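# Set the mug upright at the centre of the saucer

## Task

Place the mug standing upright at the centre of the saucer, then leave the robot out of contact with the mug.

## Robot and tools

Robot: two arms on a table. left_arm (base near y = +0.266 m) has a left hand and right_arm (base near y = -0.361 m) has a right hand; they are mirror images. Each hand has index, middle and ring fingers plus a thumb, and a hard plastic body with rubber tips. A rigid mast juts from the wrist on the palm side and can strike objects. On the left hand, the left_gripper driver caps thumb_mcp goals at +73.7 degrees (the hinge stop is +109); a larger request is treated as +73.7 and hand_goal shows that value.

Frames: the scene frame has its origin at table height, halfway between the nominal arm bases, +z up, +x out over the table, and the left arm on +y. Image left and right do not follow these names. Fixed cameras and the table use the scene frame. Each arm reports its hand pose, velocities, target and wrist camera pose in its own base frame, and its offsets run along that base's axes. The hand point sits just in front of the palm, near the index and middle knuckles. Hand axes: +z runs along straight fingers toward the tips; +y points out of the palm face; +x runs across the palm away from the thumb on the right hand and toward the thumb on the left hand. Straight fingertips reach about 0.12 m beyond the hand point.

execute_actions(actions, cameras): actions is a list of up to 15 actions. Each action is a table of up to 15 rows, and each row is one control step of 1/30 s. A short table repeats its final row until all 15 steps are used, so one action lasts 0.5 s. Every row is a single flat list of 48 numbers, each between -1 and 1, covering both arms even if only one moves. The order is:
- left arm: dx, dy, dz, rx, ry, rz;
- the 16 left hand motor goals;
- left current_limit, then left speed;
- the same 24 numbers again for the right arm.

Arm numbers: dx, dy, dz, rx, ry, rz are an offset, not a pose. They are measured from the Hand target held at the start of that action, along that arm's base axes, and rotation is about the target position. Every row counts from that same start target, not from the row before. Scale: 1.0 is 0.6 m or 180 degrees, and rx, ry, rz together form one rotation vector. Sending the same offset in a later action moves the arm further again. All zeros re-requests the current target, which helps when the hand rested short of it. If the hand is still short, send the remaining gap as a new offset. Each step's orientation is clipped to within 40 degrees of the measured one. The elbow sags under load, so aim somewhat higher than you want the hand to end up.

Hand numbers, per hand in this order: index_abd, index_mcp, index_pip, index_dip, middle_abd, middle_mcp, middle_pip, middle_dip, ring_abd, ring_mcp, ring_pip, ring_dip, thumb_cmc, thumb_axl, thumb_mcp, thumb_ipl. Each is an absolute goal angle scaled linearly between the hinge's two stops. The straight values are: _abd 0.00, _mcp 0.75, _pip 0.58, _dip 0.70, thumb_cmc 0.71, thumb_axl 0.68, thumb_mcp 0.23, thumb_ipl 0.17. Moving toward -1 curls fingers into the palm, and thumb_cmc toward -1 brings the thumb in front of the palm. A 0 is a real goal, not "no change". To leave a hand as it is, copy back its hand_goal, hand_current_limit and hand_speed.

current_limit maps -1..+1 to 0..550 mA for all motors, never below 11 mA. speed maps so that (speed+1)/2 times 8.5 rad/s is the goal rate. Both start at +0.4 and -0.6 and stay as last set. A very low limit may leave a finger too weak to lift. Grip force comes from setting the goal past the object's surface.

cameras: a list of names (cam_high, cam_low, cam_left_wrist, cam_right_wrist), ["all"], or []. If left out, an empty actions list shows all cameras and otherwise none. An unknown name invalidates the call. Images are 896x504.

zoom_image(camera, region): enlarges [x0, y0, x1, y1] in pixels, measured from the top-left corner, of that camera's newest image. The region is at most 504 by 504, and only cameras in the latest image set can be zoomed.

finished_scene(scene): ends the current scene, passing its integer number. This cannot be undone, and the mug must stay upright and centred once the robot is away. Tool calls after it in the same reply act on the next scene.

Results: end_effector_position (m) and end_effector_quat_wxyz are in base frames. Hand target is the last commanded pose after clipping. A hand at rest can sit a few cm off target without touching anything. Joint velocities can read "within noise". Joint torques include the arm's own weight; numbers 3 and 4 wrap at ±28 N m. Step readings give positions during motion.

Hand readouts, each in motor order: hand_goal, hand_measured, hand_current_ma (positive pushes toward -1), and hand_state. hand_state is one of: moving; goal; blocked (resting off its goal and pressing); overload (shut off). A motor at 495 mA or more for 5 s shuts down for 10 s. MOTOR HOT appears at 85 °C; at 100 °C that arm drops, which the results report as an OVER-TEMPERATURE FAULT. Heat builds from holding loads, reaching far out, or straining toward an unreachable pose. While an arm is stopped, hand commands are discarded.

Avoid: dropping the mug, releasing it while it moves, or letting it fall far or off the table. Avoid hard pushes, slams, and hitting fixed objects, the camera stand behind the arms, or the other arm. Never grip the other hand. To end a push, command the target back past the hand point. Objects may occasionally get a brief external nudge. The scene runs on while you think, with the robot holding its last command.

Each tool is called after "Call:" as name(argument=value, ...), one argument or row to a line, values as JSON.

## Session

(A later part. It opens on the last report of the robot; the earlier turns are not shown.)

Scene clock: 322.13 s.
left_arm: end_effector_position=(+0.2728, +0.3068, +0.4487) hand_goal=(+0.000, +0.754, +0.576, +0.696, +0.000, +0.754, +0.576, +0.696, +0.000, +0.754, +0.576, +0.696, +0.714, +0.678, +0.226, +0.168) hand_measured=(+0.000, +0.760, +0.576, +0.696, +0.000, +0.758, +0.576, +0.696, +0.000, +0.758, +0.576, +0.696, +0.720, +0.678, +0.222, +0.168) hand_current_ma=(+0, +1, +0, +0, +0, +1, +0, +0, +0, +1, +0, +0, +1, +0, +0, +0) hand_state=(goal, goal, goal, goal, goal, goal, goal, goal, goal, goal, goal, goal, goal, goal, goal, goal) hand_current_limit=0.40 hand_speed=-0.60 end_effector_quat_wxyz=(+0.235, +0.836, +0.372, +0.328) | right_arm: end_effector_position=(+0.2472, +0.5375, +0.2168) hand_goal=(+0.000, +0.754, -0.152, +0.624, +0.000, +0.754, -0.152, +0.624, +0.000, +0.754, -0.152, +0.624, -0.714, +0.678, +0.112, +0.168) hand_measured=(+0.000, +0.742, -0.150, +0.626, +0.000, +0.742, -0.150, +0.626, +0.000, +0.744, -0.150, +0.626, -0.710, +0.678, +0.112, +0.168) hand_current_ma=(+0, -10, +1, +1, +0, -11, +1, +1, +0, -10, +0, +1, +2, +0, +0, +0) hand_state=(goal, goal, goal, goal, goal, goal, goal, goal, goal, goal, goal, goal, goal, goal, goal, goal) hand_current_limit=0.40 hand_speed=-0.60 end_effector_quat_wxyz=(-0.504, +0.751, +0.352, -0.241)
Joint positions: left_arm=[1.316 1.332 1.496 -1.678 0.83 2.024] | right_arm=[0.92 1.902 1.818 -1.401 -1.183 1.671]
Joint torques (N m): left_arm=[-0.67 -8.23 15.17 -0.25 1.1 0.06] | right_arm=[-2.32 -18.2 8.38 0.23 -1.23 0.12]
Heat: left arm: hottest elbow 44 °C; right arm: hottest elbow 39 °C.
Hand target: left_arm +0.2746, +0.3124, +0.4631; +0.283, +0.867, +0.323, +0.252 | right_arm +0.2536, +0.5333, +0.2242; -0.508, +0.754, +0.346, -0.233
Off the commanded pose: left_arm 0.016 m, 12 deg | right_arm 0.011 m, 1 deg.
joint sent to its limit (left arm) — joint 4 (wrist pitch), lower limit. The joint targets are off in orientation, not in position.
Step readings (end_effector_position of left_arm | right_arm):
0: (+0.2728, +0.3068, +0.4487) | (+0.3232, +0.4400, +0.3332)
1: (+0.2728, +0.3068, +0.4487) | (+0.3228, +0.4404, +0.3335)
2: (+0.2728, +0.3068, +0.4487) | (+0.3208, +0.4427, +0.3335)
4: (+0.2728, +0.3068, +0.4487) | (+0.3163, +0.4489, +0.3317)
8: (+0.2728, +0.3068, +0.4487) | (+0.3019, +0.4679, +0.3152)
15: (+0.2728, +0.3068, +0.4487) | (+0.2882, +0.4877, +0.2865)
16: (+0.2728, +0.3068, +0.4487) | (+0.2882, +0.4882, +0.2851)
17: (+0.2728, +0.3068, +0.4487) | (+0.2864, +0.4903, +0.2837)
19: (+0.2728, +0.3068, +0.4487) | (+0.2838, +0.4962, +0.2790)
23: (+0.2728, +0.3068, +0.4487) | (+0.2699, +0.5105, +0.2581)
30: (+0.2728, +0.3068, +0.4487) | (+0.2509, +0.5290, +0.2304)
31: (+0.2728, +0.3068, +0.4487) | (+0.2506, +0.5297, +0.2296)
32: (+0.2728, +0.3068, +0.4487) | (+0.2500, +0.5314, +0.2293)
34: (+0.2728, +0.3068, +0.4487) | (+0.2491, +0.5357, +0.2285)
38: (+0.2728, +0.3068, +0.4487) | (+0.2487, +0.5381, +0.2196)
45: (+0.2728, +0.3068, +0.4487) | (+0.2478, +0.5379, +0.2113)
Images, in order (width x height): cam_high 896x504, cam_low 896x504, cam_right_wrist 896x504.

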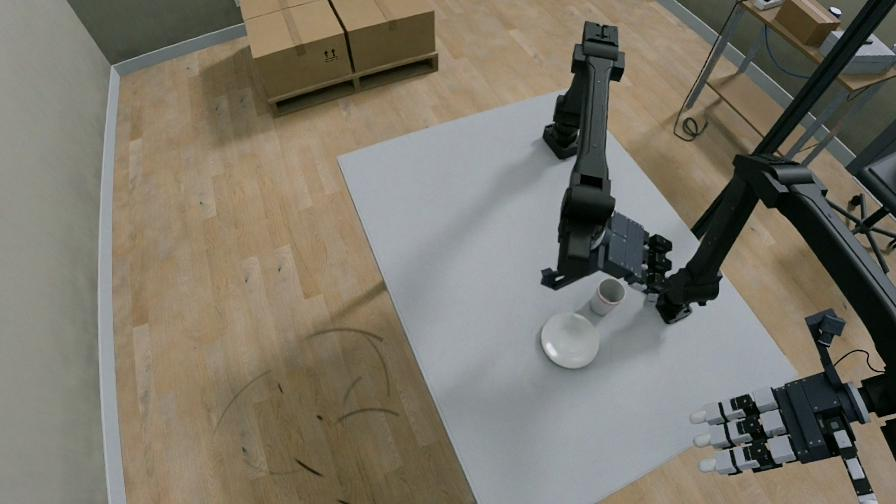

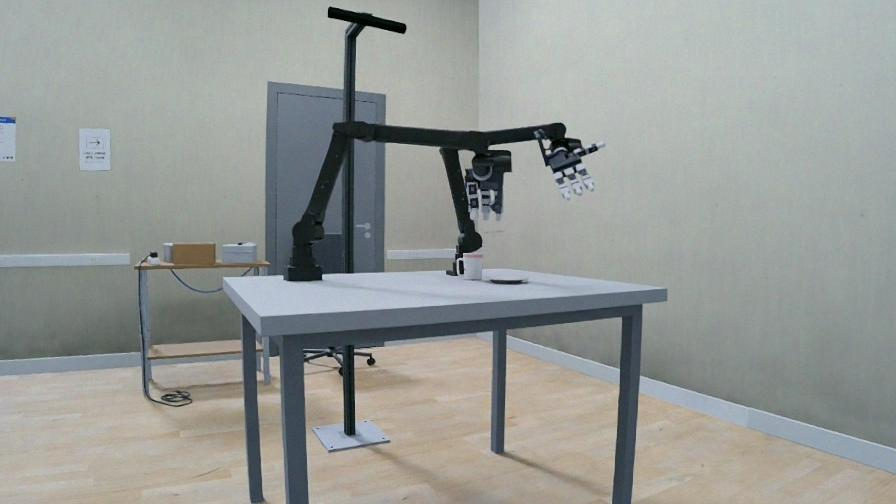

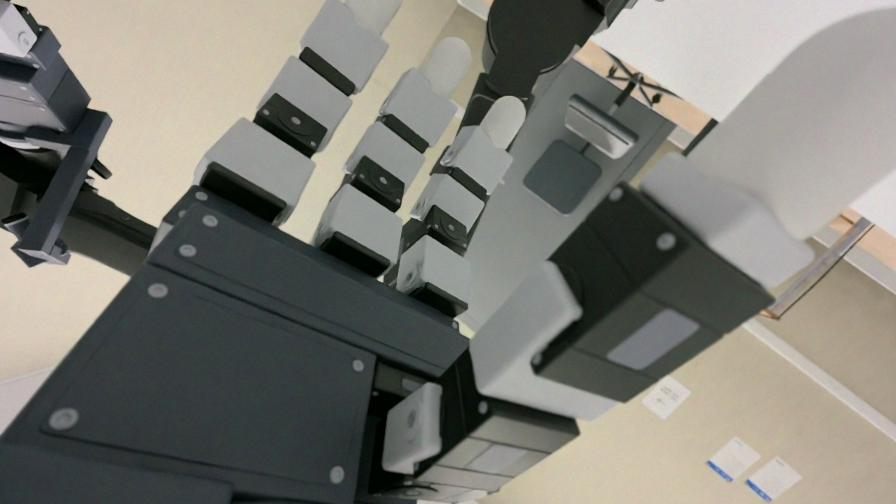

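Call:
zoom_image(
  camera="cam_high",
  region=[320, 140, 380, 180],
)

Call:
zoom_image(
  camera="cam_high",
  region=[440, 460, 500, 500],
)

Call:
zoom_image(
  camera="cam_high",
  region=[590, 120, 650, 160],
)

Call:
zoom_image(
  camera="cam_high",
  region=[760, 330, 820, 390],
)

Call:
zoom_image(
  camera="cam_high",
  region=[500, 80, 560, 120],
)

Call:
zoom_image(
  camera="cam_high",
  region=[590, 464, 650, 504],
)

Scaled by 8.400 from the camera's 896x504 image, which has a finer 1280x720 frame.

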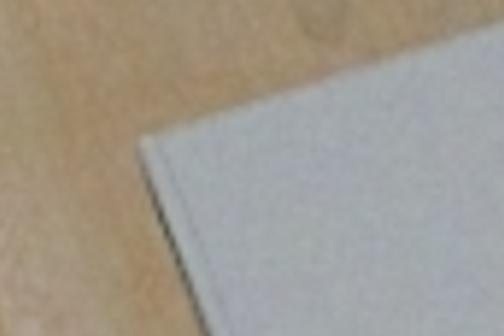

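Scaled by 8.400 from the camera's 896x504 image, which has a finer 1280x720 frame.

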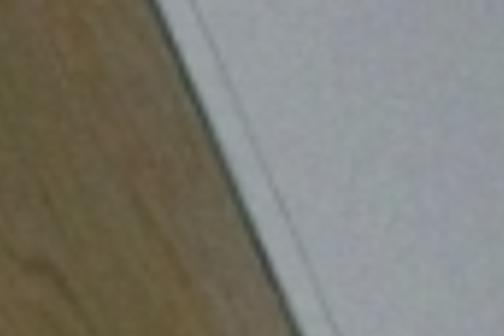

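Scaled by 8.400 from the camera's 896x504 image, which has a finer 1280x720 frame.

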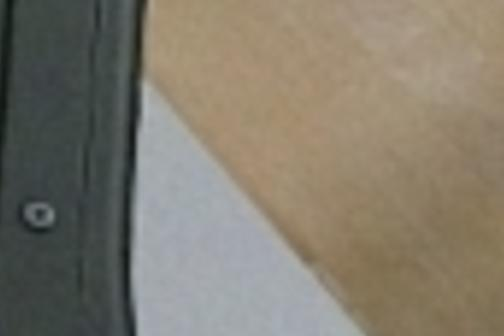

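Scaled by 8.400 from the camera's 896x504 image, which has a finer 1280x720 frame.

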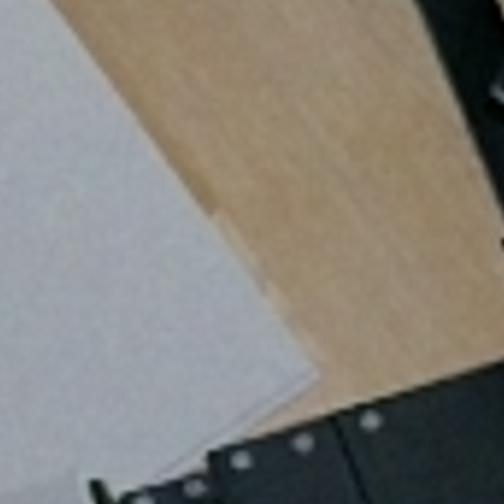

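Scaled by 8.400 from the camera's 896x504 image, which has a finer 1280x720 frame.

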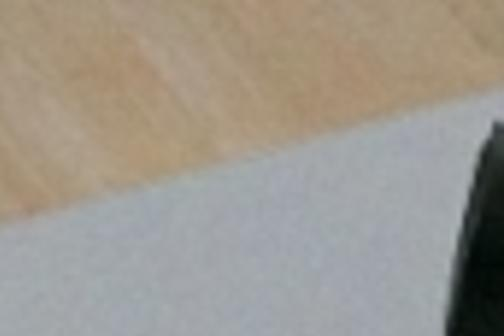

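Scaled by 8.400 from the camera's 896x504 image, which has a finer 1280x720 frame.

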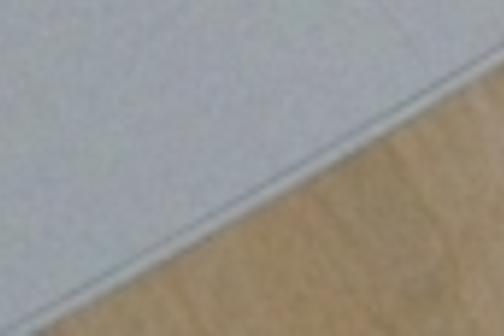

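Call:
execute_actions(
  actions=[
    [[0,0,0,0,0,0,0,0.754,0.576,0.696,0,0.754,0.576,0.696,0,0.754,0.576,0.696,0.714,0.678,0.226,0.168,0.4,-0.6,-0.045,0.033,-0.067,0,0,0,0,0.753,-0.153,0.623,0,0.753,-0.153,0.623,0,0.753,-0.153,0.623,-0.714,0.678,0.112,0.168,0.4,-0.6]],
    [[0,0,0,0,0,0,0,0.754,0.576,0.696,0,0.754,0.576,0.696,0,0.754,0.576,0.696,0.714,0.678,0.226,0.168,0.4,-0.6,0,0,-0.067,0,0,0,0,0.753,-0.153,0.623,0,0.753,-0.153,0.623,0,0.753,-0.153,0.623,-0.714,0.678,0.112,0.168,0.4,-0.6]],
  ],
  cameras=["cam_high","cam_low","cam_right_wrist"],
)

Call:
zoom_image(
  camera="cam_high",
  region=[540, 220, 700, 340],
)

Call:
zoom_image(
  camera="cam_low",
  region=[420, 150, 560, 300],
)

Scene clock: 407.33 s.
left_arm: end_effector_position=(+0.2728, +0.3068, +0.4487) hand_goal=(+0.000, +0.754, +0.576, +0.696, +0.000, +0.754, +0.576, +0.696, +0.000, +0.754, +0.576, +0.696, +0.714, +0.678, +0.226, +0.168) hand_measured=(+0.000, +0.760, +0.576, +0.696, +0.000, +0.758, +0.576, +0.696, +0.000, +0.758, +0.576, +0.696, +0.720, +0.678, +0.222, +0.168) hand_current_ma=(+0, +1, +0, +0, +0, +1, +0, +0, +0, +1, +0, +0, +1, +0, +0, +0) hand_state=(goal, goal, goal, goal, goal, goal, goal, goal, goal, goal, goal, goal, goal, goal, goal, goal) hand_current_limit=0.40 hand_speed=-0.60 end_effector_quat_wxyz=(+0.235, +0.836, +0.372, +0.328) | right_arm: end_effector_position=(+0.2312, +0.5495, +0.1494) hand_goal=(+0.000, +0.754, -0.152, +0.624, +0.000, +0.754, -0.152, +0.624, +0.000, +0.754, -0.152, +0.624, -0.714, +0.678, +0.112, +0.168) hand_measured=(+0.000, +0.742, -0.150, +0.626, +0.000, +0.742, -0.150, +0.626, +0.000, +0.744, -0.150, +0.626, -0.710, +0.678, +0.112, +0.168) hand_current_ma=(+0, -10, +0, +1, +0, -11, +0, +1, +0, -10, +0, +1, +2, +0, +0, +0) hand_state=(goal, goal, goal, goal, goal, goal, goal, goal, goal, goal, goal, goal, goal, goal, goal, goal) hand_current_limit=0.40 hand_speed=-0.60 end_effector_quat_wxyz=(-0.511, +0.752, +0.348, -0.227)
Joint positions: left_arm=[1.316 1.332 1.496 -1.678 0.83 2.024] | right_arm=[0.953 1.889 1.614 -1.052 -1.175 1.82]
Joint torques (N m): left_arm=[-0.73 -8.29 15.13 -0.23 1.09 0.06] | right_arm=[-0.26 -15.68 8.59 0.57 -1.11 0.1]
Heat: left arm: hottest elbow 45 °C; right arm: hottest waist 35 °C.
Hand target: left_arm +0.2746, +0.3124, +0.4631; +0.283, +0.867, +0.323, +0.252 | right_arm +0.2265, +0.5530, +0.1439; -0.508, +0.754, +0.346, -0.233
Off the commanded pose: left_arm 0.016 m, 12 deg | right_arm 0.008 m, 1 deg.
joint sent to its limit (left arm) — joint 4 (wrist pitch), lower limit. The joint targets are off in orientation, not in position.
Step readings (end_effector_position of left_arm | right_arm):
0: (+0.2728, +0.3068, +0.4487) | (+0.2471, +0.5374, +0.2168)
1: (+0.2728, +0.3068, +0.4487) | (+0.2471, +0.5375, +0.2162)
2: (+0.2728, +0.3068, +0.4487) | (+0.2478, +0.5389, +0.2142)
4: (+0.2728, +0.3068, +0.4487) | (+0.2480, +0.5413, +0.2073)
8: (+0.2728, +0.3068, +0.4487) | (+0.2436, +0.5439, +0.1877)
15: (+0.2728, +0.3068, +0.4487) | (+0.2332, +0.5503, +0.1777)
16: (+0.2728, +0.3068, +0.4487) | (+0.2326, +0.5511, +0.1772)
17: (+0.2728, +0.3068, +0.4487) | (+0.2329, +0.5519, +0.1753)
19: (+0.2728, +0.3068, +0.4487) | (+0.2332, +0.5524, +0.1694)
23: (+0.2728, +0.3068, +0.4487) | (+0.2306, +0.5484, +0.1535)
30: (+0.2728, +0.3068, +0.4487) | (+0.2310, +0.5491, +0.1493)
Images, in order (width x height): cam_high 896x504, cam_low 896x504, cam_right_wrist 896x504.

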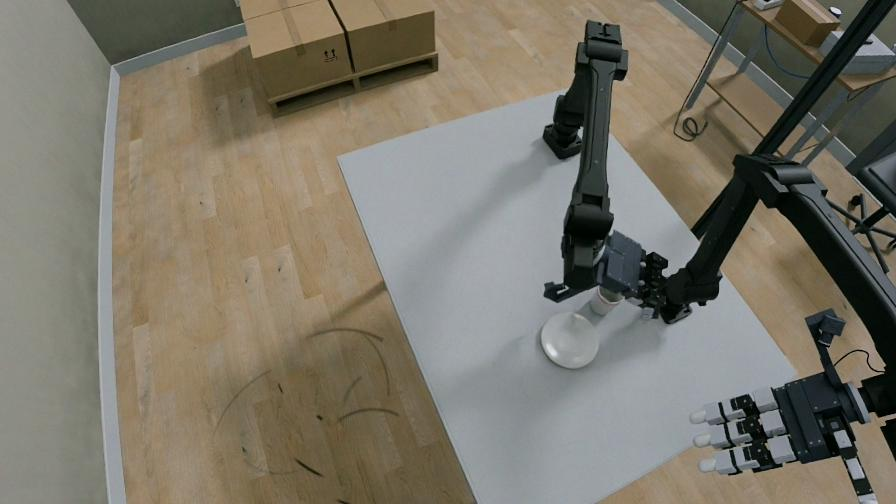

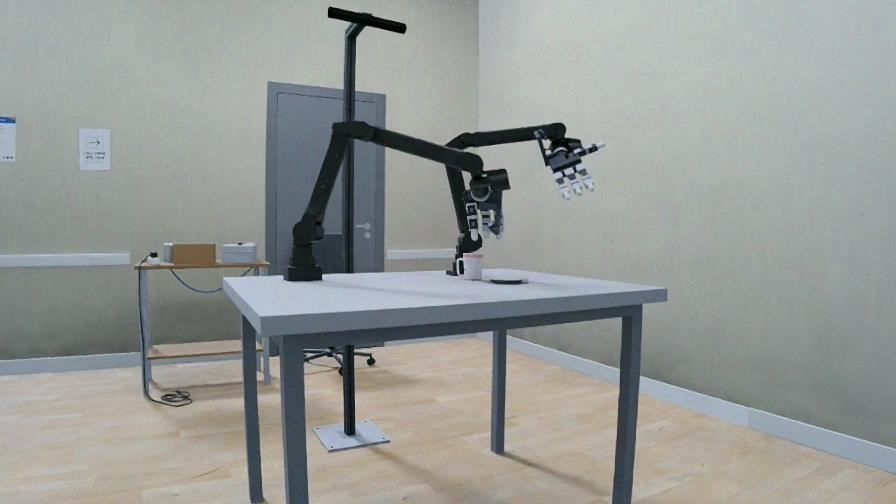

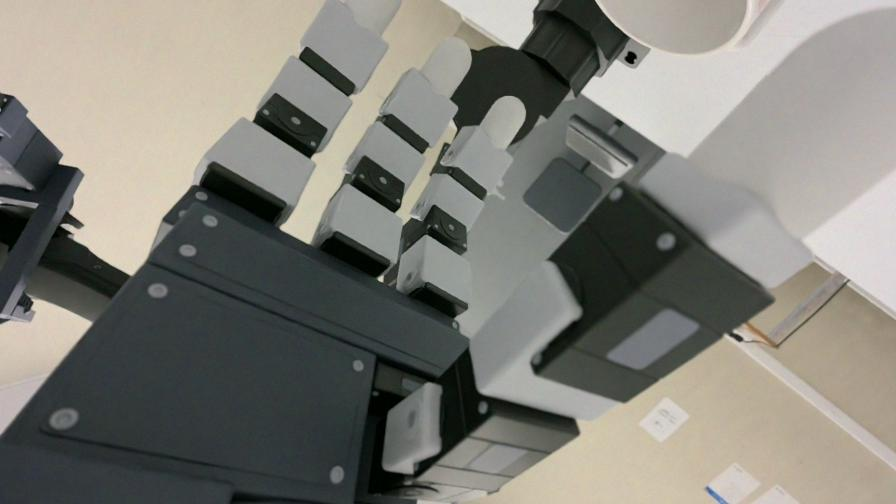

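Scaled by 3.150 from the camera's 896x504 image, which has a finer 1280x720 frame.

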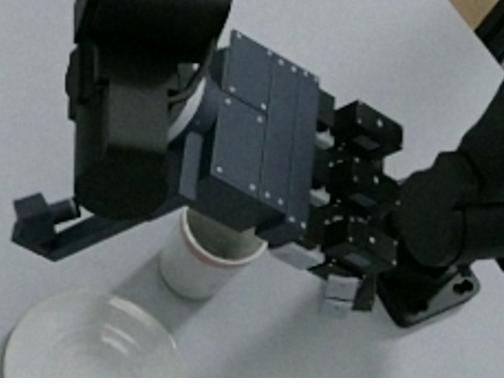

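Scaled by 3.360 from the camera's 896x504 image, which has a finer 1280x720 frame.

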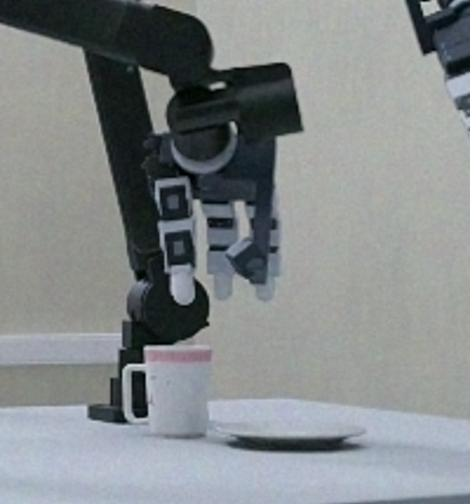

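Call:
execute_actions(
  actions=[
    [[0,0,0,0,0,0,0,0.754,0.576,0.696,0,0.754,0.576,0.696,0,0.754,0.576,0.696,0.714,0.678,0.226,0.168,0.4,-0.6,-0.027,0.009,-0.06,0,0,0,0,0.753,-0.153,0.623,0,0.753,-0.153,0.623,0,0.753,-0.153,0.623,-0.714,0.678,0.112,0.168,0.4,-0.6]],
    [[0,0,0,0,0,0,0,0.754,0.576,0.696,0,0.754,0.576,0.696,0,0.754,0.576,0.696,0.714,0.678,0.226,0.168,0.4,-0.6,0,0,-0.03,0,0,0,0,0.753,-0.153,0.623,0,0.753,-0.153,0.623,0,0.753,-0.153,0.623,-0.714,0.678,0.112,0.168,0.4,-0.6]],
  ],
  cameras=["cam_high","cam_low","cam_right_wrist"],
)

Call:
zoom_image(
  camera="cam_high",
  region=[540, 220, 700, 340],
)

Call:
zoom_image(
  camera="cam_low",
  region=[420, 180, 560, 300],
)

Scene clock: 431.57 s.
left_arm: end_effector_position=(+0.2728, +0.3068, +0.4487) hand_goal=(+0.000, +0.754, +0.576, +0.696, +0.000, +0.754, +0.576, +0.696, +0.000, +0.754, +0.576, +0.696, +0.714, +0.678, +0.226, +0.168) hand_measured=(+0.000, +0.760, +0.576, +0.696, +0.000, +0.758, +0.576, +0.696, +0.000, +0.758, +0.576, +0.696, +0.720, +0.678, +0.222, +0.168) hand_current_ma=(+0, +1, +0, +0, +0, +1, +0, +0, +0, +1, +0, +0, +1, +0, +0, +0) hand_state=(goal, goal, goal, goal, goal, goal, goal, goal, goal, goal, goal, goal, goal, goal, goal, goal) hand_current_limit=0.40 hand_speed=-0.60 end_effector_quat_wxyz=(+0.235, +0.836, +0.372, +0.328) | right_arm: end_effector_position=(+0.2166, +0.5558, +0.1066) hand_goal=(+0.000, +0.754, -0.152, +0.624, +0.000, +0.754, -0.152, +0.624, +0.000, +0.754, -0.152, +0.624, -0.714, +0.678, +0.112, +0.168) hand_measured=(+0.000, +0.742, -0.150, +0.626, +0.000, +0.742, -0.150, +0.626, +0.000, +0.744, -0.150, +0.626, -0.712, +0.678, +0.112, +0.168) hand_current_ma=(+0, -10, +0, +1, +0, -11, +0, +1, +0, -10, +0, +1, +1, +0, +0, +0) hand_state=(goal, goal, goal, goal, goal, goal, goal, goal, goal, goal, goal, goal, goal, goal, goal, goal) hand_current_limit=0.40 hand_speed=-0.60 end_effector_quat_wxyz=(-0.516, +0.750, +0.352, -0.220)
Joint positions: left_arm=[1.316 1.332 1.496 -1.678 0.83 2.024] | right_arm=[0.979 1.897 1.503 -0.85 -1.168 1.889]
Joint torques (N m): left_arm=[-0.73 -8.23 15.16 -0.28 1.1 0.06] | right_arm=[-0.26 -14.51 8.18 0.68 -1.05 0.11]
Heat: left arm: hottest elbow 45 °C; right arm: hottest waist 34 °C.
Hand target: left_arm +0.2746, +0.3124, +0.4631; +0.283, +0.867, +0.323, +0.252 | right_arm +0.2104, +0.5585, +0.0898; -0.508, +0.754, +0.346, -0.233
Off the commanded pose: left_arm 0.016 m, 12 deg | right_arm 0.018 m, 2 deg.
joint sent to its limit (left arm) — joint 4 (wrist pitch), lower limit. The joint targets are off in orientation, not in position.
Step readings (end_effector_position of left_arm | right_arm):
0: (+0.2728, +0.3068, +0.4487) | (+0.2312, +0.5495, +0.1494)
1: (+0.2728, +0.3068, +0.4487) | (+0.2313, +0.5497, +0.1490)
2: (+0.2728, +0.3068, +0.4487) | (+0.2315, +0.5505, +0.1469)
4: (+0.2728, +0.3068, +0.4487) | (+0.2308, +0.5530, +0.1403)
8: (+0.2728, +0.3068, +0.4487) | (+0.2236, +0.5501, +0.1229)
15: (+0.2728, +0.3068, +0.4487) | (+0.2162, +0.5543, +0.1182)
16: (+0.2728, +0.3068, +0.4487) | (+0.2163, +0.5549, +0.1183)
17: (+0.2728, +0.3068, +0.4487) | (+0.2165, +0.5553, +0.1177)
19: (+0.2728, +0.3068, +0.4487) | (+0.2171, +0.5562, +0.1159)
23: (+0.2728, +0.3068, +0.4487) | (+0.2166, +0.5556, +0.1110)
30: (+0.2728, +0.3068, +0.4487) | (+0.2165, +0.5556, +0.1065)
Images, in order (width x height): cam_high 896x504, cam_low 896x504, cam_right_wrist 896x504.

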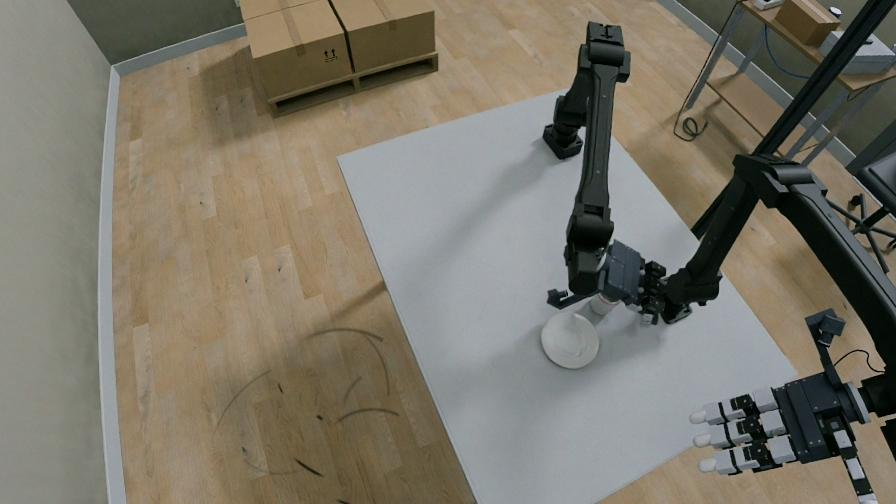

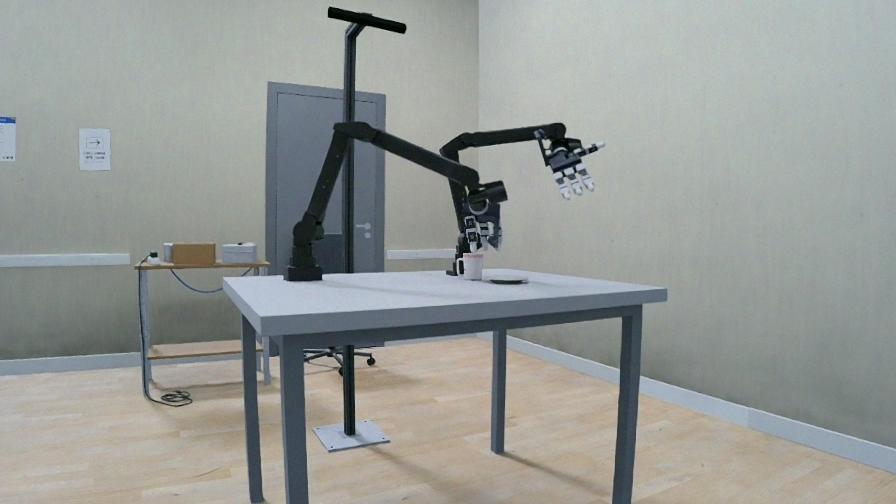

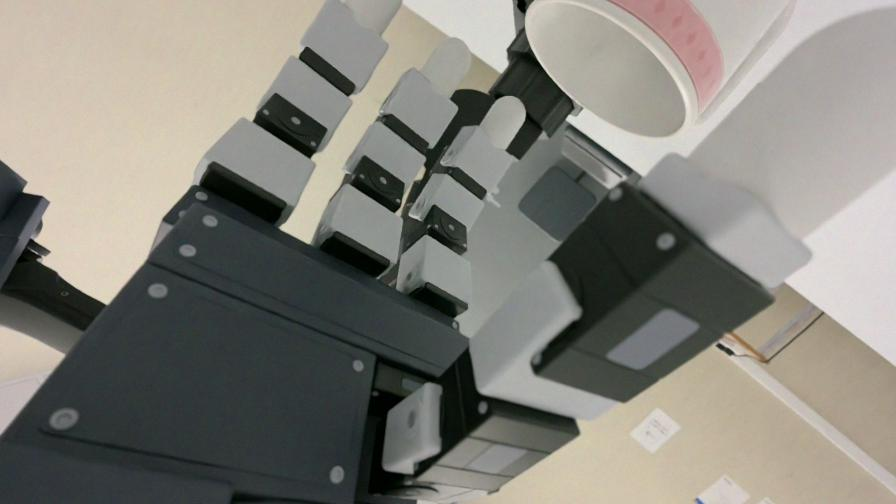

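Scaled by 3.150 from the camera's 896x504 image, which has a finer 1280x720 frame.

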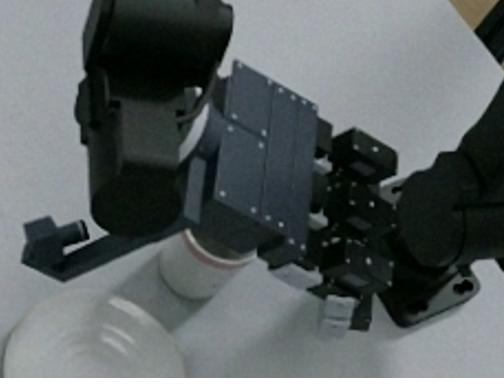

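Scaled by 3.600 from the camera's 896x504 image, which has a finer 1280x720 frame.

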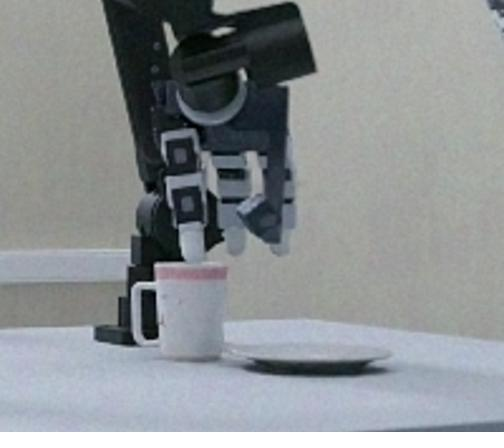

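Call:
execute_actions(
  actions=[
    [[0,0,0,0,0,0,0,0.754,0.576,0.696,0,0.754,0.576,0.696,0,0.754,0.576,0.696,0.714,0.678,0.226,0.168,0.4,-0.6,0.003,0.002,-0.04,0,0,0,0,0.753,-0.153,0.623,0,0.753,-0.153,0.623,0,0.753,-0.153,0.623,-0.714,0.678,0.112,0.168,0.4,-0.6]],
    [[0,0,0,0,0,0,0,0.754,0.576,0.696,0,0.754,0.576,0.696,0,0.754,0.576,0.696,0.714,0.678,0.226,0.168,0.4,-0.6,0,0,-0.03,0,0,0,0,0.753,-0.153,0.623,0,0.753,-0.153,0.623,0,0.753,-0.153,0.623,-0.714,0.678,0.112,0.168,0.4,-0.6]],
  ],
  cameras=["cam_high","cam_low","cam_right_wrist"],
)

Call:
zoom_image(
  camera="cam_high",
  region=[540, 220, 700, 340],
)

Call:
zoom_image(
  camera="cam_low",
  region=[420, 180, 560, 300],
)

Scene clock: 445.47 s.
left_arm: end_effector_position=(+0.2728, +0.3068, +0.4487) hand_goal=(+0.000, +0.754, +0.576, +0.696, +0.000, +0.754, +0.576, +0.696, +0.000, +0.754, +0.576, +0.696, +0.714, +0.678, +0.226, +0.168) hand_measured=(+0.000, +0.760, +0.576, +0.696, +0.000, +0.758, +0.576, +0.696, +0.000, +0.758, +0.576, +0.696, +0.720, +0.678, +0.222, +0.168) hand_current_ma=(+0, +1, +0, +0, +0, +1, +0, +0, +0, +1, +0, +0, +1, +0, +0, +0) hand_state=(goal, goal, goal, goal, goal, goal, goal, goal, goal, goal, goal, goal, goal, goal, goal, goal) hand_current_limit=0.40 hand_speed=-0.60 end_effector_quat_wxyz=(+0.235, +0.836, +0.372, +0.328) | right_arm: end_effector_position=(+0.2179, +0.5577, +0.0636) hand_goal=(+0.000, +0.754, -0.152, +0.624, +0.000, +0.754, -0.152, +0.624, +0.000, +0.754, -0.152, +0.624, -0.714, +0.678, +0.112, +0.168) hand_measured=(+0.000, +0.742, -0.150, +0.626, +0.000, +0.742, -0.150, +0.626, +0.000, +0.744, -0.150, +0.626, -0.712, +0.678, +0.112, +0.168) hand_current_ma=(+0, -10, +0, +1, +0, -11, +0, +1, +0, -10, +0, +1, +1, +0, +0, +0) hand_state=(goal, goal, goal, goal, goal, goal, goal, goal, goal, goal, goal, goal, goal, goal, goal, goal) hand_current_limit=0.40 hand_speed=-0.60 end_effector_quat_wxyz=(-0.514, +0.750, +0.351, -0.222)
Joint positions: left_arm=[1.316 1.332 1.496 -1.678 0.83 2.024] | right_arm=[0.979 1.953 1.466 -0.762 -1.168 1.889]
Joint torques (N m): left_arm=[-0.73 -8.23 15.12 -0.25 1.1 0.05] | right_arm=[-0.26 -14.97 7.79 0.69 -1.08 0.06]
Heat: left arm: hottest elbow 45 °C; right arm: hottest waist 34 °C.
Hand target: left_arm +0.2746, +0.3124, +0.4631; +0.283, +0.867, +0.323, +0.252 | right_arm +0.2122, +0.5596, +0.0478; -0.508, +0.754, +0.346, -0.233
Off the commanded pose: left_arm 0.016 m, 12 deg | right_arm 0.017 m, 2 deg.
joint sent to its limit (left arm) — joint 4 (wrist pitch), lower limit. The joint targets are off in orientation, not in position.
Step readings (end_effector_position of left_arm | right_arm):
0: (+0.2728, +0.3068, +0.4487) | (+0.2166, +0.5558, +0.1066)
1: (+0.2728, +0.3068, +0.4487) | (+0.2166, +0.5558, +0.1065)
2: (+0.2728, +0.3068, +0.4487) | (+0.2169, +0.5563, +0.1058)
4: (+0.2728, +0.3068, +0.4487) | (+0.2178, +0.5575, +0.1029)
8: (+0.2728, +0.3068, +0.4487) | (+0.2178, +0.5575, +0.0920)
15: (+0.2728, +0.3068, +0.4487) | (+0.2167, +0.5559, +0.0784)
16: (+0.2728, +0.3068, +0.4487) | (+0.2169, +0.5562, +0.0783)
17: (+0.2728, +0.3068, +0.4487) | (+0.2172, +0.5566, +0.0779)
19: (+0.2728, +0.3068, +0.4487) | (+0.2183, +0.5583, +0.0774)
23: (+0.2728, +0.3068, +0.4487) | (+0.2186, +0.5587, +0.0723)
30: (+0.2728, +0.3068, +0.4487) | (+0.2177, +0.5574, +0.0640)
Images, in order (width x height): cam_high 896x504, cam_low 896x504, cam_right_wrist 896x504.

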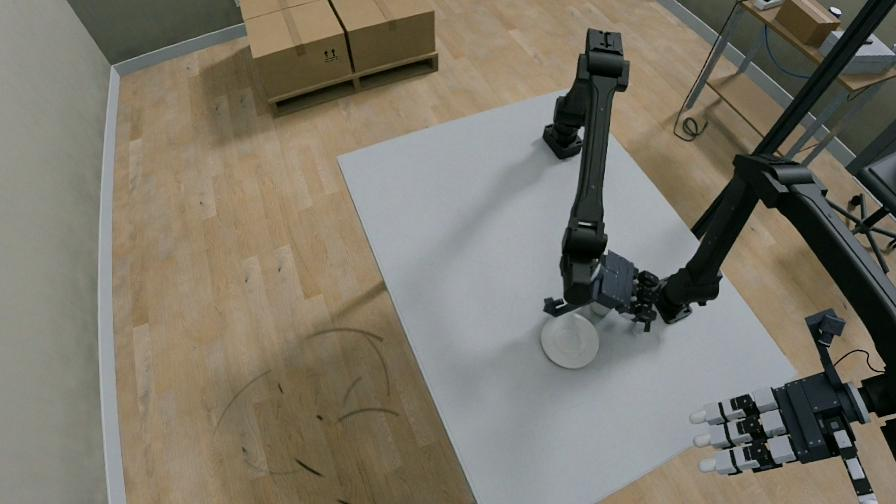

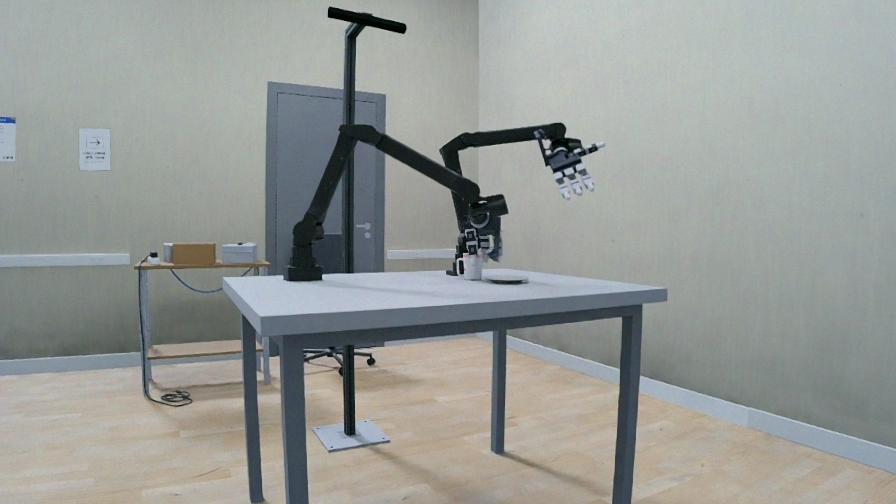

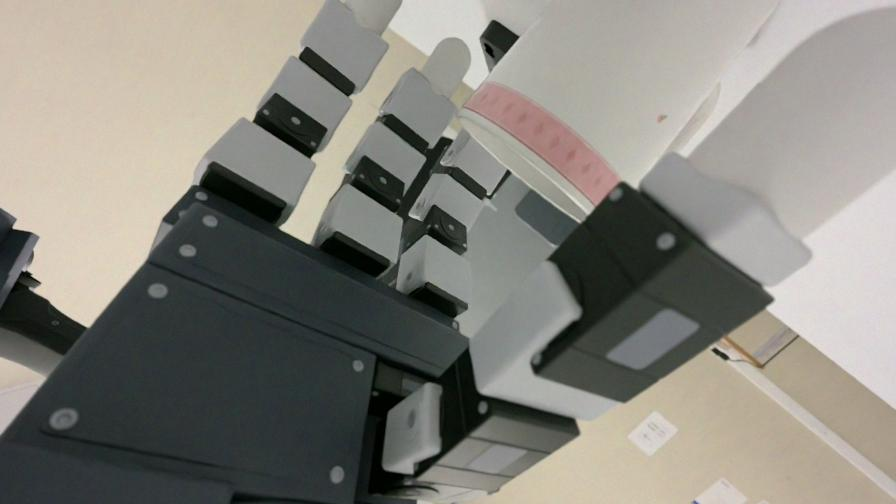

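Scaled by 3.150 from the camera's 896x504 image, which has a finer 1280x720 frame.

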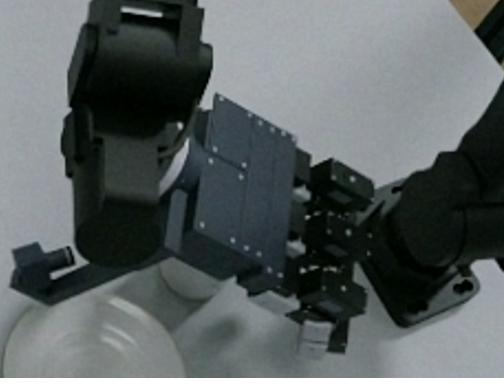

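Scaled by 3.600 from the camera's 896x504 image, which has a finer 1280x720 frame.

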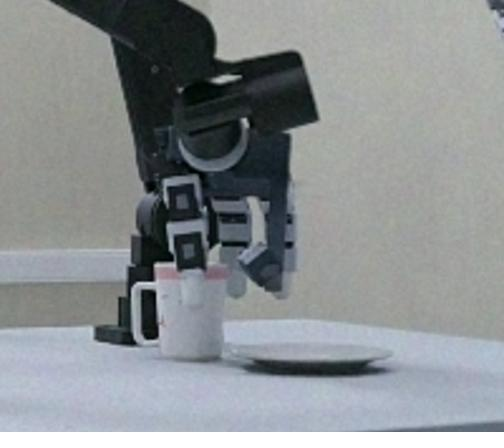

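Call:
execute_actions(
  actions=[
    [[0,0,0,0,0,0,0,0.754,0.576,0.696,0,0.754,0.576,0.696,0,0.754,0.576,0.696,0.714,0.678,0.226,0.168,0.4,-0.6,0,0,-0.03,0,0,0,0,0.753,-0.153,0.623,0,0.753,-0.153,0.623,0,0.753,-0.153,0.623,-0.714,0.678,0.112,0.168,0.4,-0.6]],
    [[0,0,0,0,0,0,0,0.754,0.576,0.696,0,0.754,0.576,0.696,0,0.754,0.576,0.696,0.714,0.678,0.226,0.168,0.4,-0.6,0,0,-0.025,0,0,0,0,0.753,-0.153,0.623,0,0.753,-0.153,0.623,0,0.753,-0.153,0.623,-0.714,0.678,0.112,0.168,0.4,-0.6]],
  ],
  cameras=["cam_low","cam_right_wrist"],
)

Call:
zoom_image(
  camera="cam_low",
  region=[420, 180, 560, 300],
)

Scene clock: 450.30 s.
left_arm: end_effector_position=(+0.2728, +0.3068, +0.4487) hand_goal=(+0.000, +0.754, +0.576, +0.696, +0.000, +0.754, +0.576, +0.696, +0.000, +0.754, +0.576, +0.696, +0.714, +0.678, +0.226, +0.168) hand_measured=(+0.000, +0.760, +0.576, +0.696, +0.000, +0.758, +0.576, +0.696, +0.000, +0.758, +0.576, +0.696, +0.720, +0.678, +0.222, +0.168) hand_current_ma=(+0, +1, +0, +0, +0, +1, +0, +0, +0, +1, +0, +0, +1, +0, +0, +0) hand_state=(goal, goal, goal, goal, goal, goal, goal, goal, goal, goal, goal, goal, goal, goal, goal, goal) hand_current_limit=0.40 hand_speed=-0.60 end_effector_quat_wxyz=(+0.235, +0.836, +0.372, +0.328) | right_arm: end_effector_position=(+0.2184, +0.5585, +0.0310) hand_goal=(+0.000, +0.754, -0.152, +0.624, +0.000, +0.754, -0.152, +0.624, +0.000, +0.754, -0.152, +0.624, -0.714, +0.678, +0.112, +0.168) hand_measured=(+0.000, +0.742, -0.150, +0.626, +0.000, +0.742, -0.150, +0.626, +0.000, +0.744, -0.150, +0.626, -0.712, +0.678, +0.112, +0.168) hand_current_ma=(+0, -10, +0, +1, +0, -11, +0, +1, +0, -10, +0, +1, +1, +0, +0, +0) hand_state=(goal, goal, goal, goal, goal, goal, goal, goal, goal, goal, goal, goal, goal, goal, goal, goal) hand_current_limit=0.40 hand_speed=-0.60 end_effector_quat_wxyz=(-0.515, +0.750, +0.351, -0.222)
Joint positions: left_arm=[1.316 1.332 1.496 -1.678 0.83 2.024] | right_arm=[0.979 1.997 1.44 -0.691 -1.168 1.889]
Joint torques (N m): left_arm=[-0.79 -8.18 15.13 -0.27 1.09 0.06] | right_arm=[-0.15 -14.68 7.65 0.69 -1.05 0.07]
Heat: left arm: hottest elbow 45 °C; right arm: hottest waist 34 °C.
Hand target: left_arm +0.2746, +0.3124, +0.4631; +0.283, +0.867, +0.323, +0.252 | right_arm +0.2122, +0.5596, +0.0148; -0.508, +0.754, +0.346, -0.233
Off the commanded pose: left_arm 0.016 m, 12 deg | right_arm 0.017 m, 2 deg.
joint sent to its limit (left arm) — joint 4 (wrist pitch), lower limit. The joint targets are off in orientation, not in position.
Step readings (end_effector_position of left_arm | right_arm):
0: (+0.2728, +0.3068, +0.4487) | (+0.2179, +0.5577, +0.0636)
1: (+0.2728, +0.3068, +0.4487) | (+0.2180, +0.5578, +0.0636)
2: (+0.2728, +0.3068, +0.4487) | (+0.2182, +0.5581, +0.0631)
4: (+0.2728, +0.3068, +0.4487) | (+0.2190, +0.5593, +0.0616)
8: (+0.2728, +0.3068, +0.4487) | (+0.2189, +0.5592, +0.0545)
15: (+0.2728, +0.3068, +0.4487) | (+0.2178, +0.5575, +0.0449)
16: (+0.2728, +0.3068, +0.4487) | (+0.2179, +0.5577, +0.0447)
17: (+0.2728, +0.3068, +0.4487) | (+0.2181, +0.5580, +0.0445)
19: (+0.2728, +0.3068, +0.4487) | (+0.2191, +0.5594, +0.0436)
23: (+0.2728, +0.3068, +0.4487) | (+0.2193, +0.5598, +0.0388)
30: (+0.2728, +0.3068, +0.4487) | (+0.2183, +0.5582, +0.0312)
Images, in order (width x height): cam_low 896x504, cam_right_wrist 896x504.

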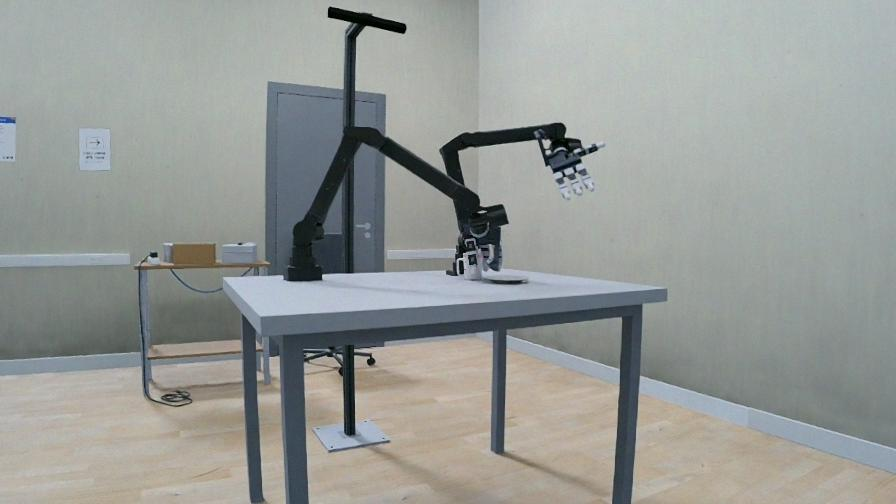

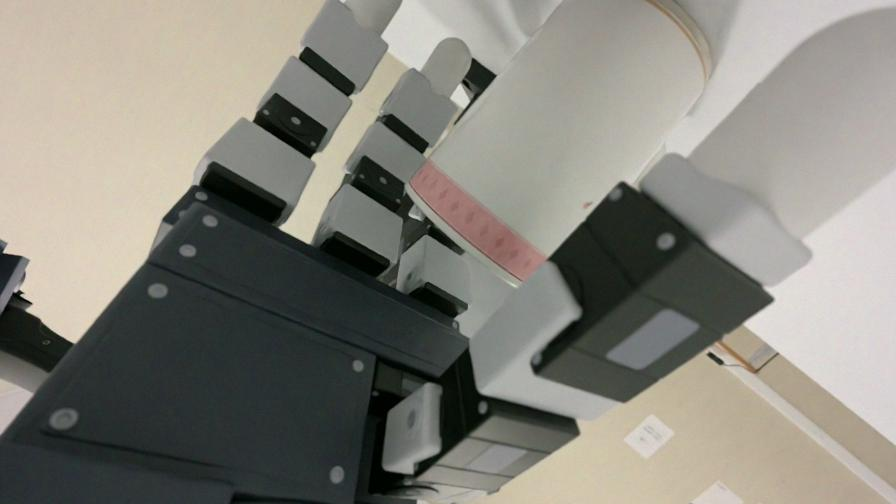

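Scaled by 3.600 from the camera's 896x504 image, which has a finer 1280x720 frame.

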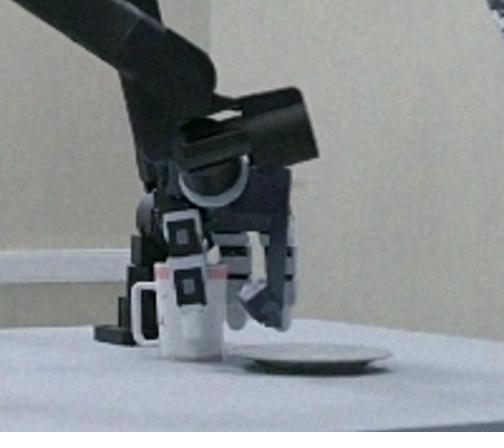

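Call:
execute_actions(
  actions=[
    [[0,0,0,0,0,0,0,0.754,0.576,0.696,0,0.754,0.576,0.696,0,0.754,0.576,0.696,0.714,0.678,0.226,0.168,0.4,-0.6,0,0,0,0,0,0,0,0.548,-0.08,0.696,0,0.548,-0.08,0.696,0,0.548,-0.08,0.696,-0.714,0.678,-0.169,0.33,0.0,-0.85]],
    [[0,0,0,0,0,0,0,0.754,0.576,0.696,0,0.754,0.576,0.696,0,0.754,0.576,0.696,0.714,0.678,0.226,0.168,0.4,-0.6,0,0,0,0,0,0,0,0.548,-0.08,0.696,0,0.548,-0.08,0.696,0,0.548,-0.08,0.696,-0.714,0.678,-0.169,0.33,0.0,-0.85]],
  ],
  cameras=["cam_right_wrist"],
)

Scene clock: 457.33 s.
left_arm: end_effector_position=(+0.2728, +0.3068, +0.4487) hand_goal=(+0.000, +0.754, +0.576, +0.696, +0.000, +0.754, +0.576, +0.696, +0.000, +0.754, +0.576, +0.696, +0.714, +0.678, +0.226, +0.168) hand_measured=(+0.000, +0.760, +0.576, +0.696, +0.000, +0.758, +0.576, +0.696, +0.000, +0.758, +0.576, +0.696, +0.720, +0.678, +0.222, +0.168) hand_current_ma=(+0, +1, +0, +0, +0, +1, +0, +0, +0, +1, +0, +0, +1, +0, +0, +0) hand_state=(goal, goal, goal, goal, goal, goal, goal, goal, goal, goal, goal, goal, goal, goal, goal, goal) hand_current_limit=0.40 hand_speed=-0.60 end_effector_quat_wxyz=(+0.235, +0.836, +0.372, +0.328) | right_arm: end_effector_position=(+0.2184, +0.5585, +0.0310) hand_goal=(+0.000, +0.548, -0.080, +0.696, +0.000, +0.548, -0.080, +0.696, +0.000, +0.548, -0.080, +0.696, -0.714, +0.678, -0.168, +0.330) hand_measured=(+0.000, +0.544, -0.084, +0.692, +0.000, +0.542, -0.084, +0.694, +0.000, +0.544, -0.084, +0.694, -0.712, +0.678, -0.164, +0.328) hand_current_ma=(+0, -3, -2, -1, +0, -3, -2, -1, +0, -2, -2, -1, +1, +0, +2, -1) hand_state=(goal, goal, goal, goal, goal, goal, goal, goal, goal, goal, goal, goal, goal, goal, goal, goal) hand_current_limit=0.00 hand_speed=-0.85 end_effector_quat_wxyz=(-0.515, +0.750, +0.351, -0.222)
Joint positions: left_arm=[1.316 1.332 1.496 -1.678 0.83 2.024] | right_arm=[0.979 1.997 1.44 -0.691 -1.168 1.889]
Joint torques (N m): left_arm=[-0.67 -8.29 15.16 -0.25 1.1 0.05] | right_arm=[-0.44 -14.92 7.58 0.69 -1.06 0.07]
Heat: left arm: hottest elbow 45 °C; right arm: hottest waist 34 °C.
Hand target: left_arm +0.2746, +0.3124, +0.4631; +0.283, +0.867, +0.323, +0.252 | right_arm +0.2122, +0.5596, +0.0148; -0.508, +0.754, +0.346, -0.233
Off the commanded pose: left_arm 0.016 m, 12 deg | right_arm 0.017 m, 2 deg.
joint sent to its limit (left arm) — joint 4 (wrist pitch), lower limit. The joint targets are off in orientation, not in position.
Step readings (end_effector_position of left_arm | right_arm):
0: (+0.2728, +0.3068, +0.4487) | (+0.2184, +0.5585, +0.0310)
1: (+0.2728, +0.3068, +0.4487) | (+0.2184, +0.5585, +0.0310)
2: (+0.2728, +0.3068, +0.4487) | (+0.2184, +0.5585, +0.0310)
4: (+0.2728, +0.3068, +0.4487) | (+0.2184, +0.5585, +0.0310)
8: (+0.2728, +0.3068, +0.4487) | (+0.2184, +0.5585, +0.0310)
15: (+0.2728, +0.3068, +0.4487) | (+0.2184, +0.5585, +0.0310)
16: (+0.2728, +0.3068, +0.4487) | (+0.2184, +0.5585, +0.0310)
17: (+0.2728, +0.3068, +0.4487) | (+0.2184, +0.5585, +0.0310)
19: (+0.2728, +0.3068, +0.4487) | (+0.2184, +0.5585, +0.0310)
23: (+0.2728, +0.3068, +0.4487) | (+0.2184, +0.5585, +0.0310)
30: (+0.2728, +0.3068, +0.4487) | (+0.2184, +0.5585, +0.0310)
Images, in order (width x height): cam_right_wrist 896x504.

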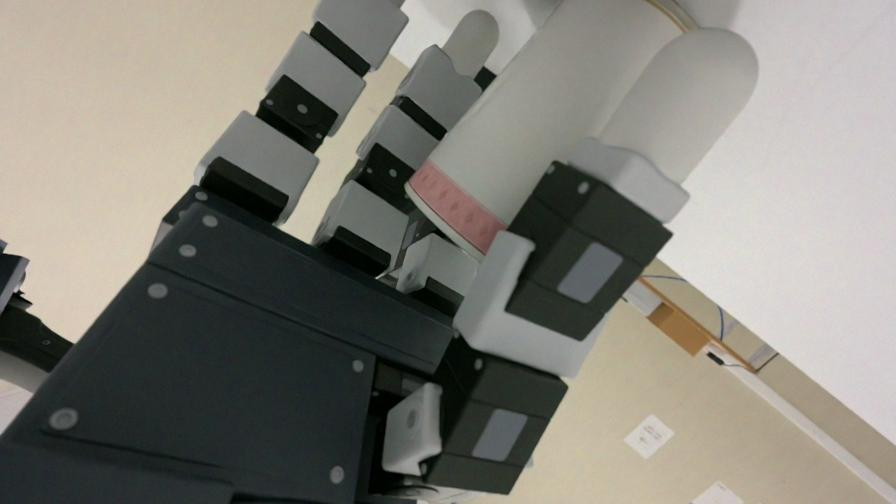

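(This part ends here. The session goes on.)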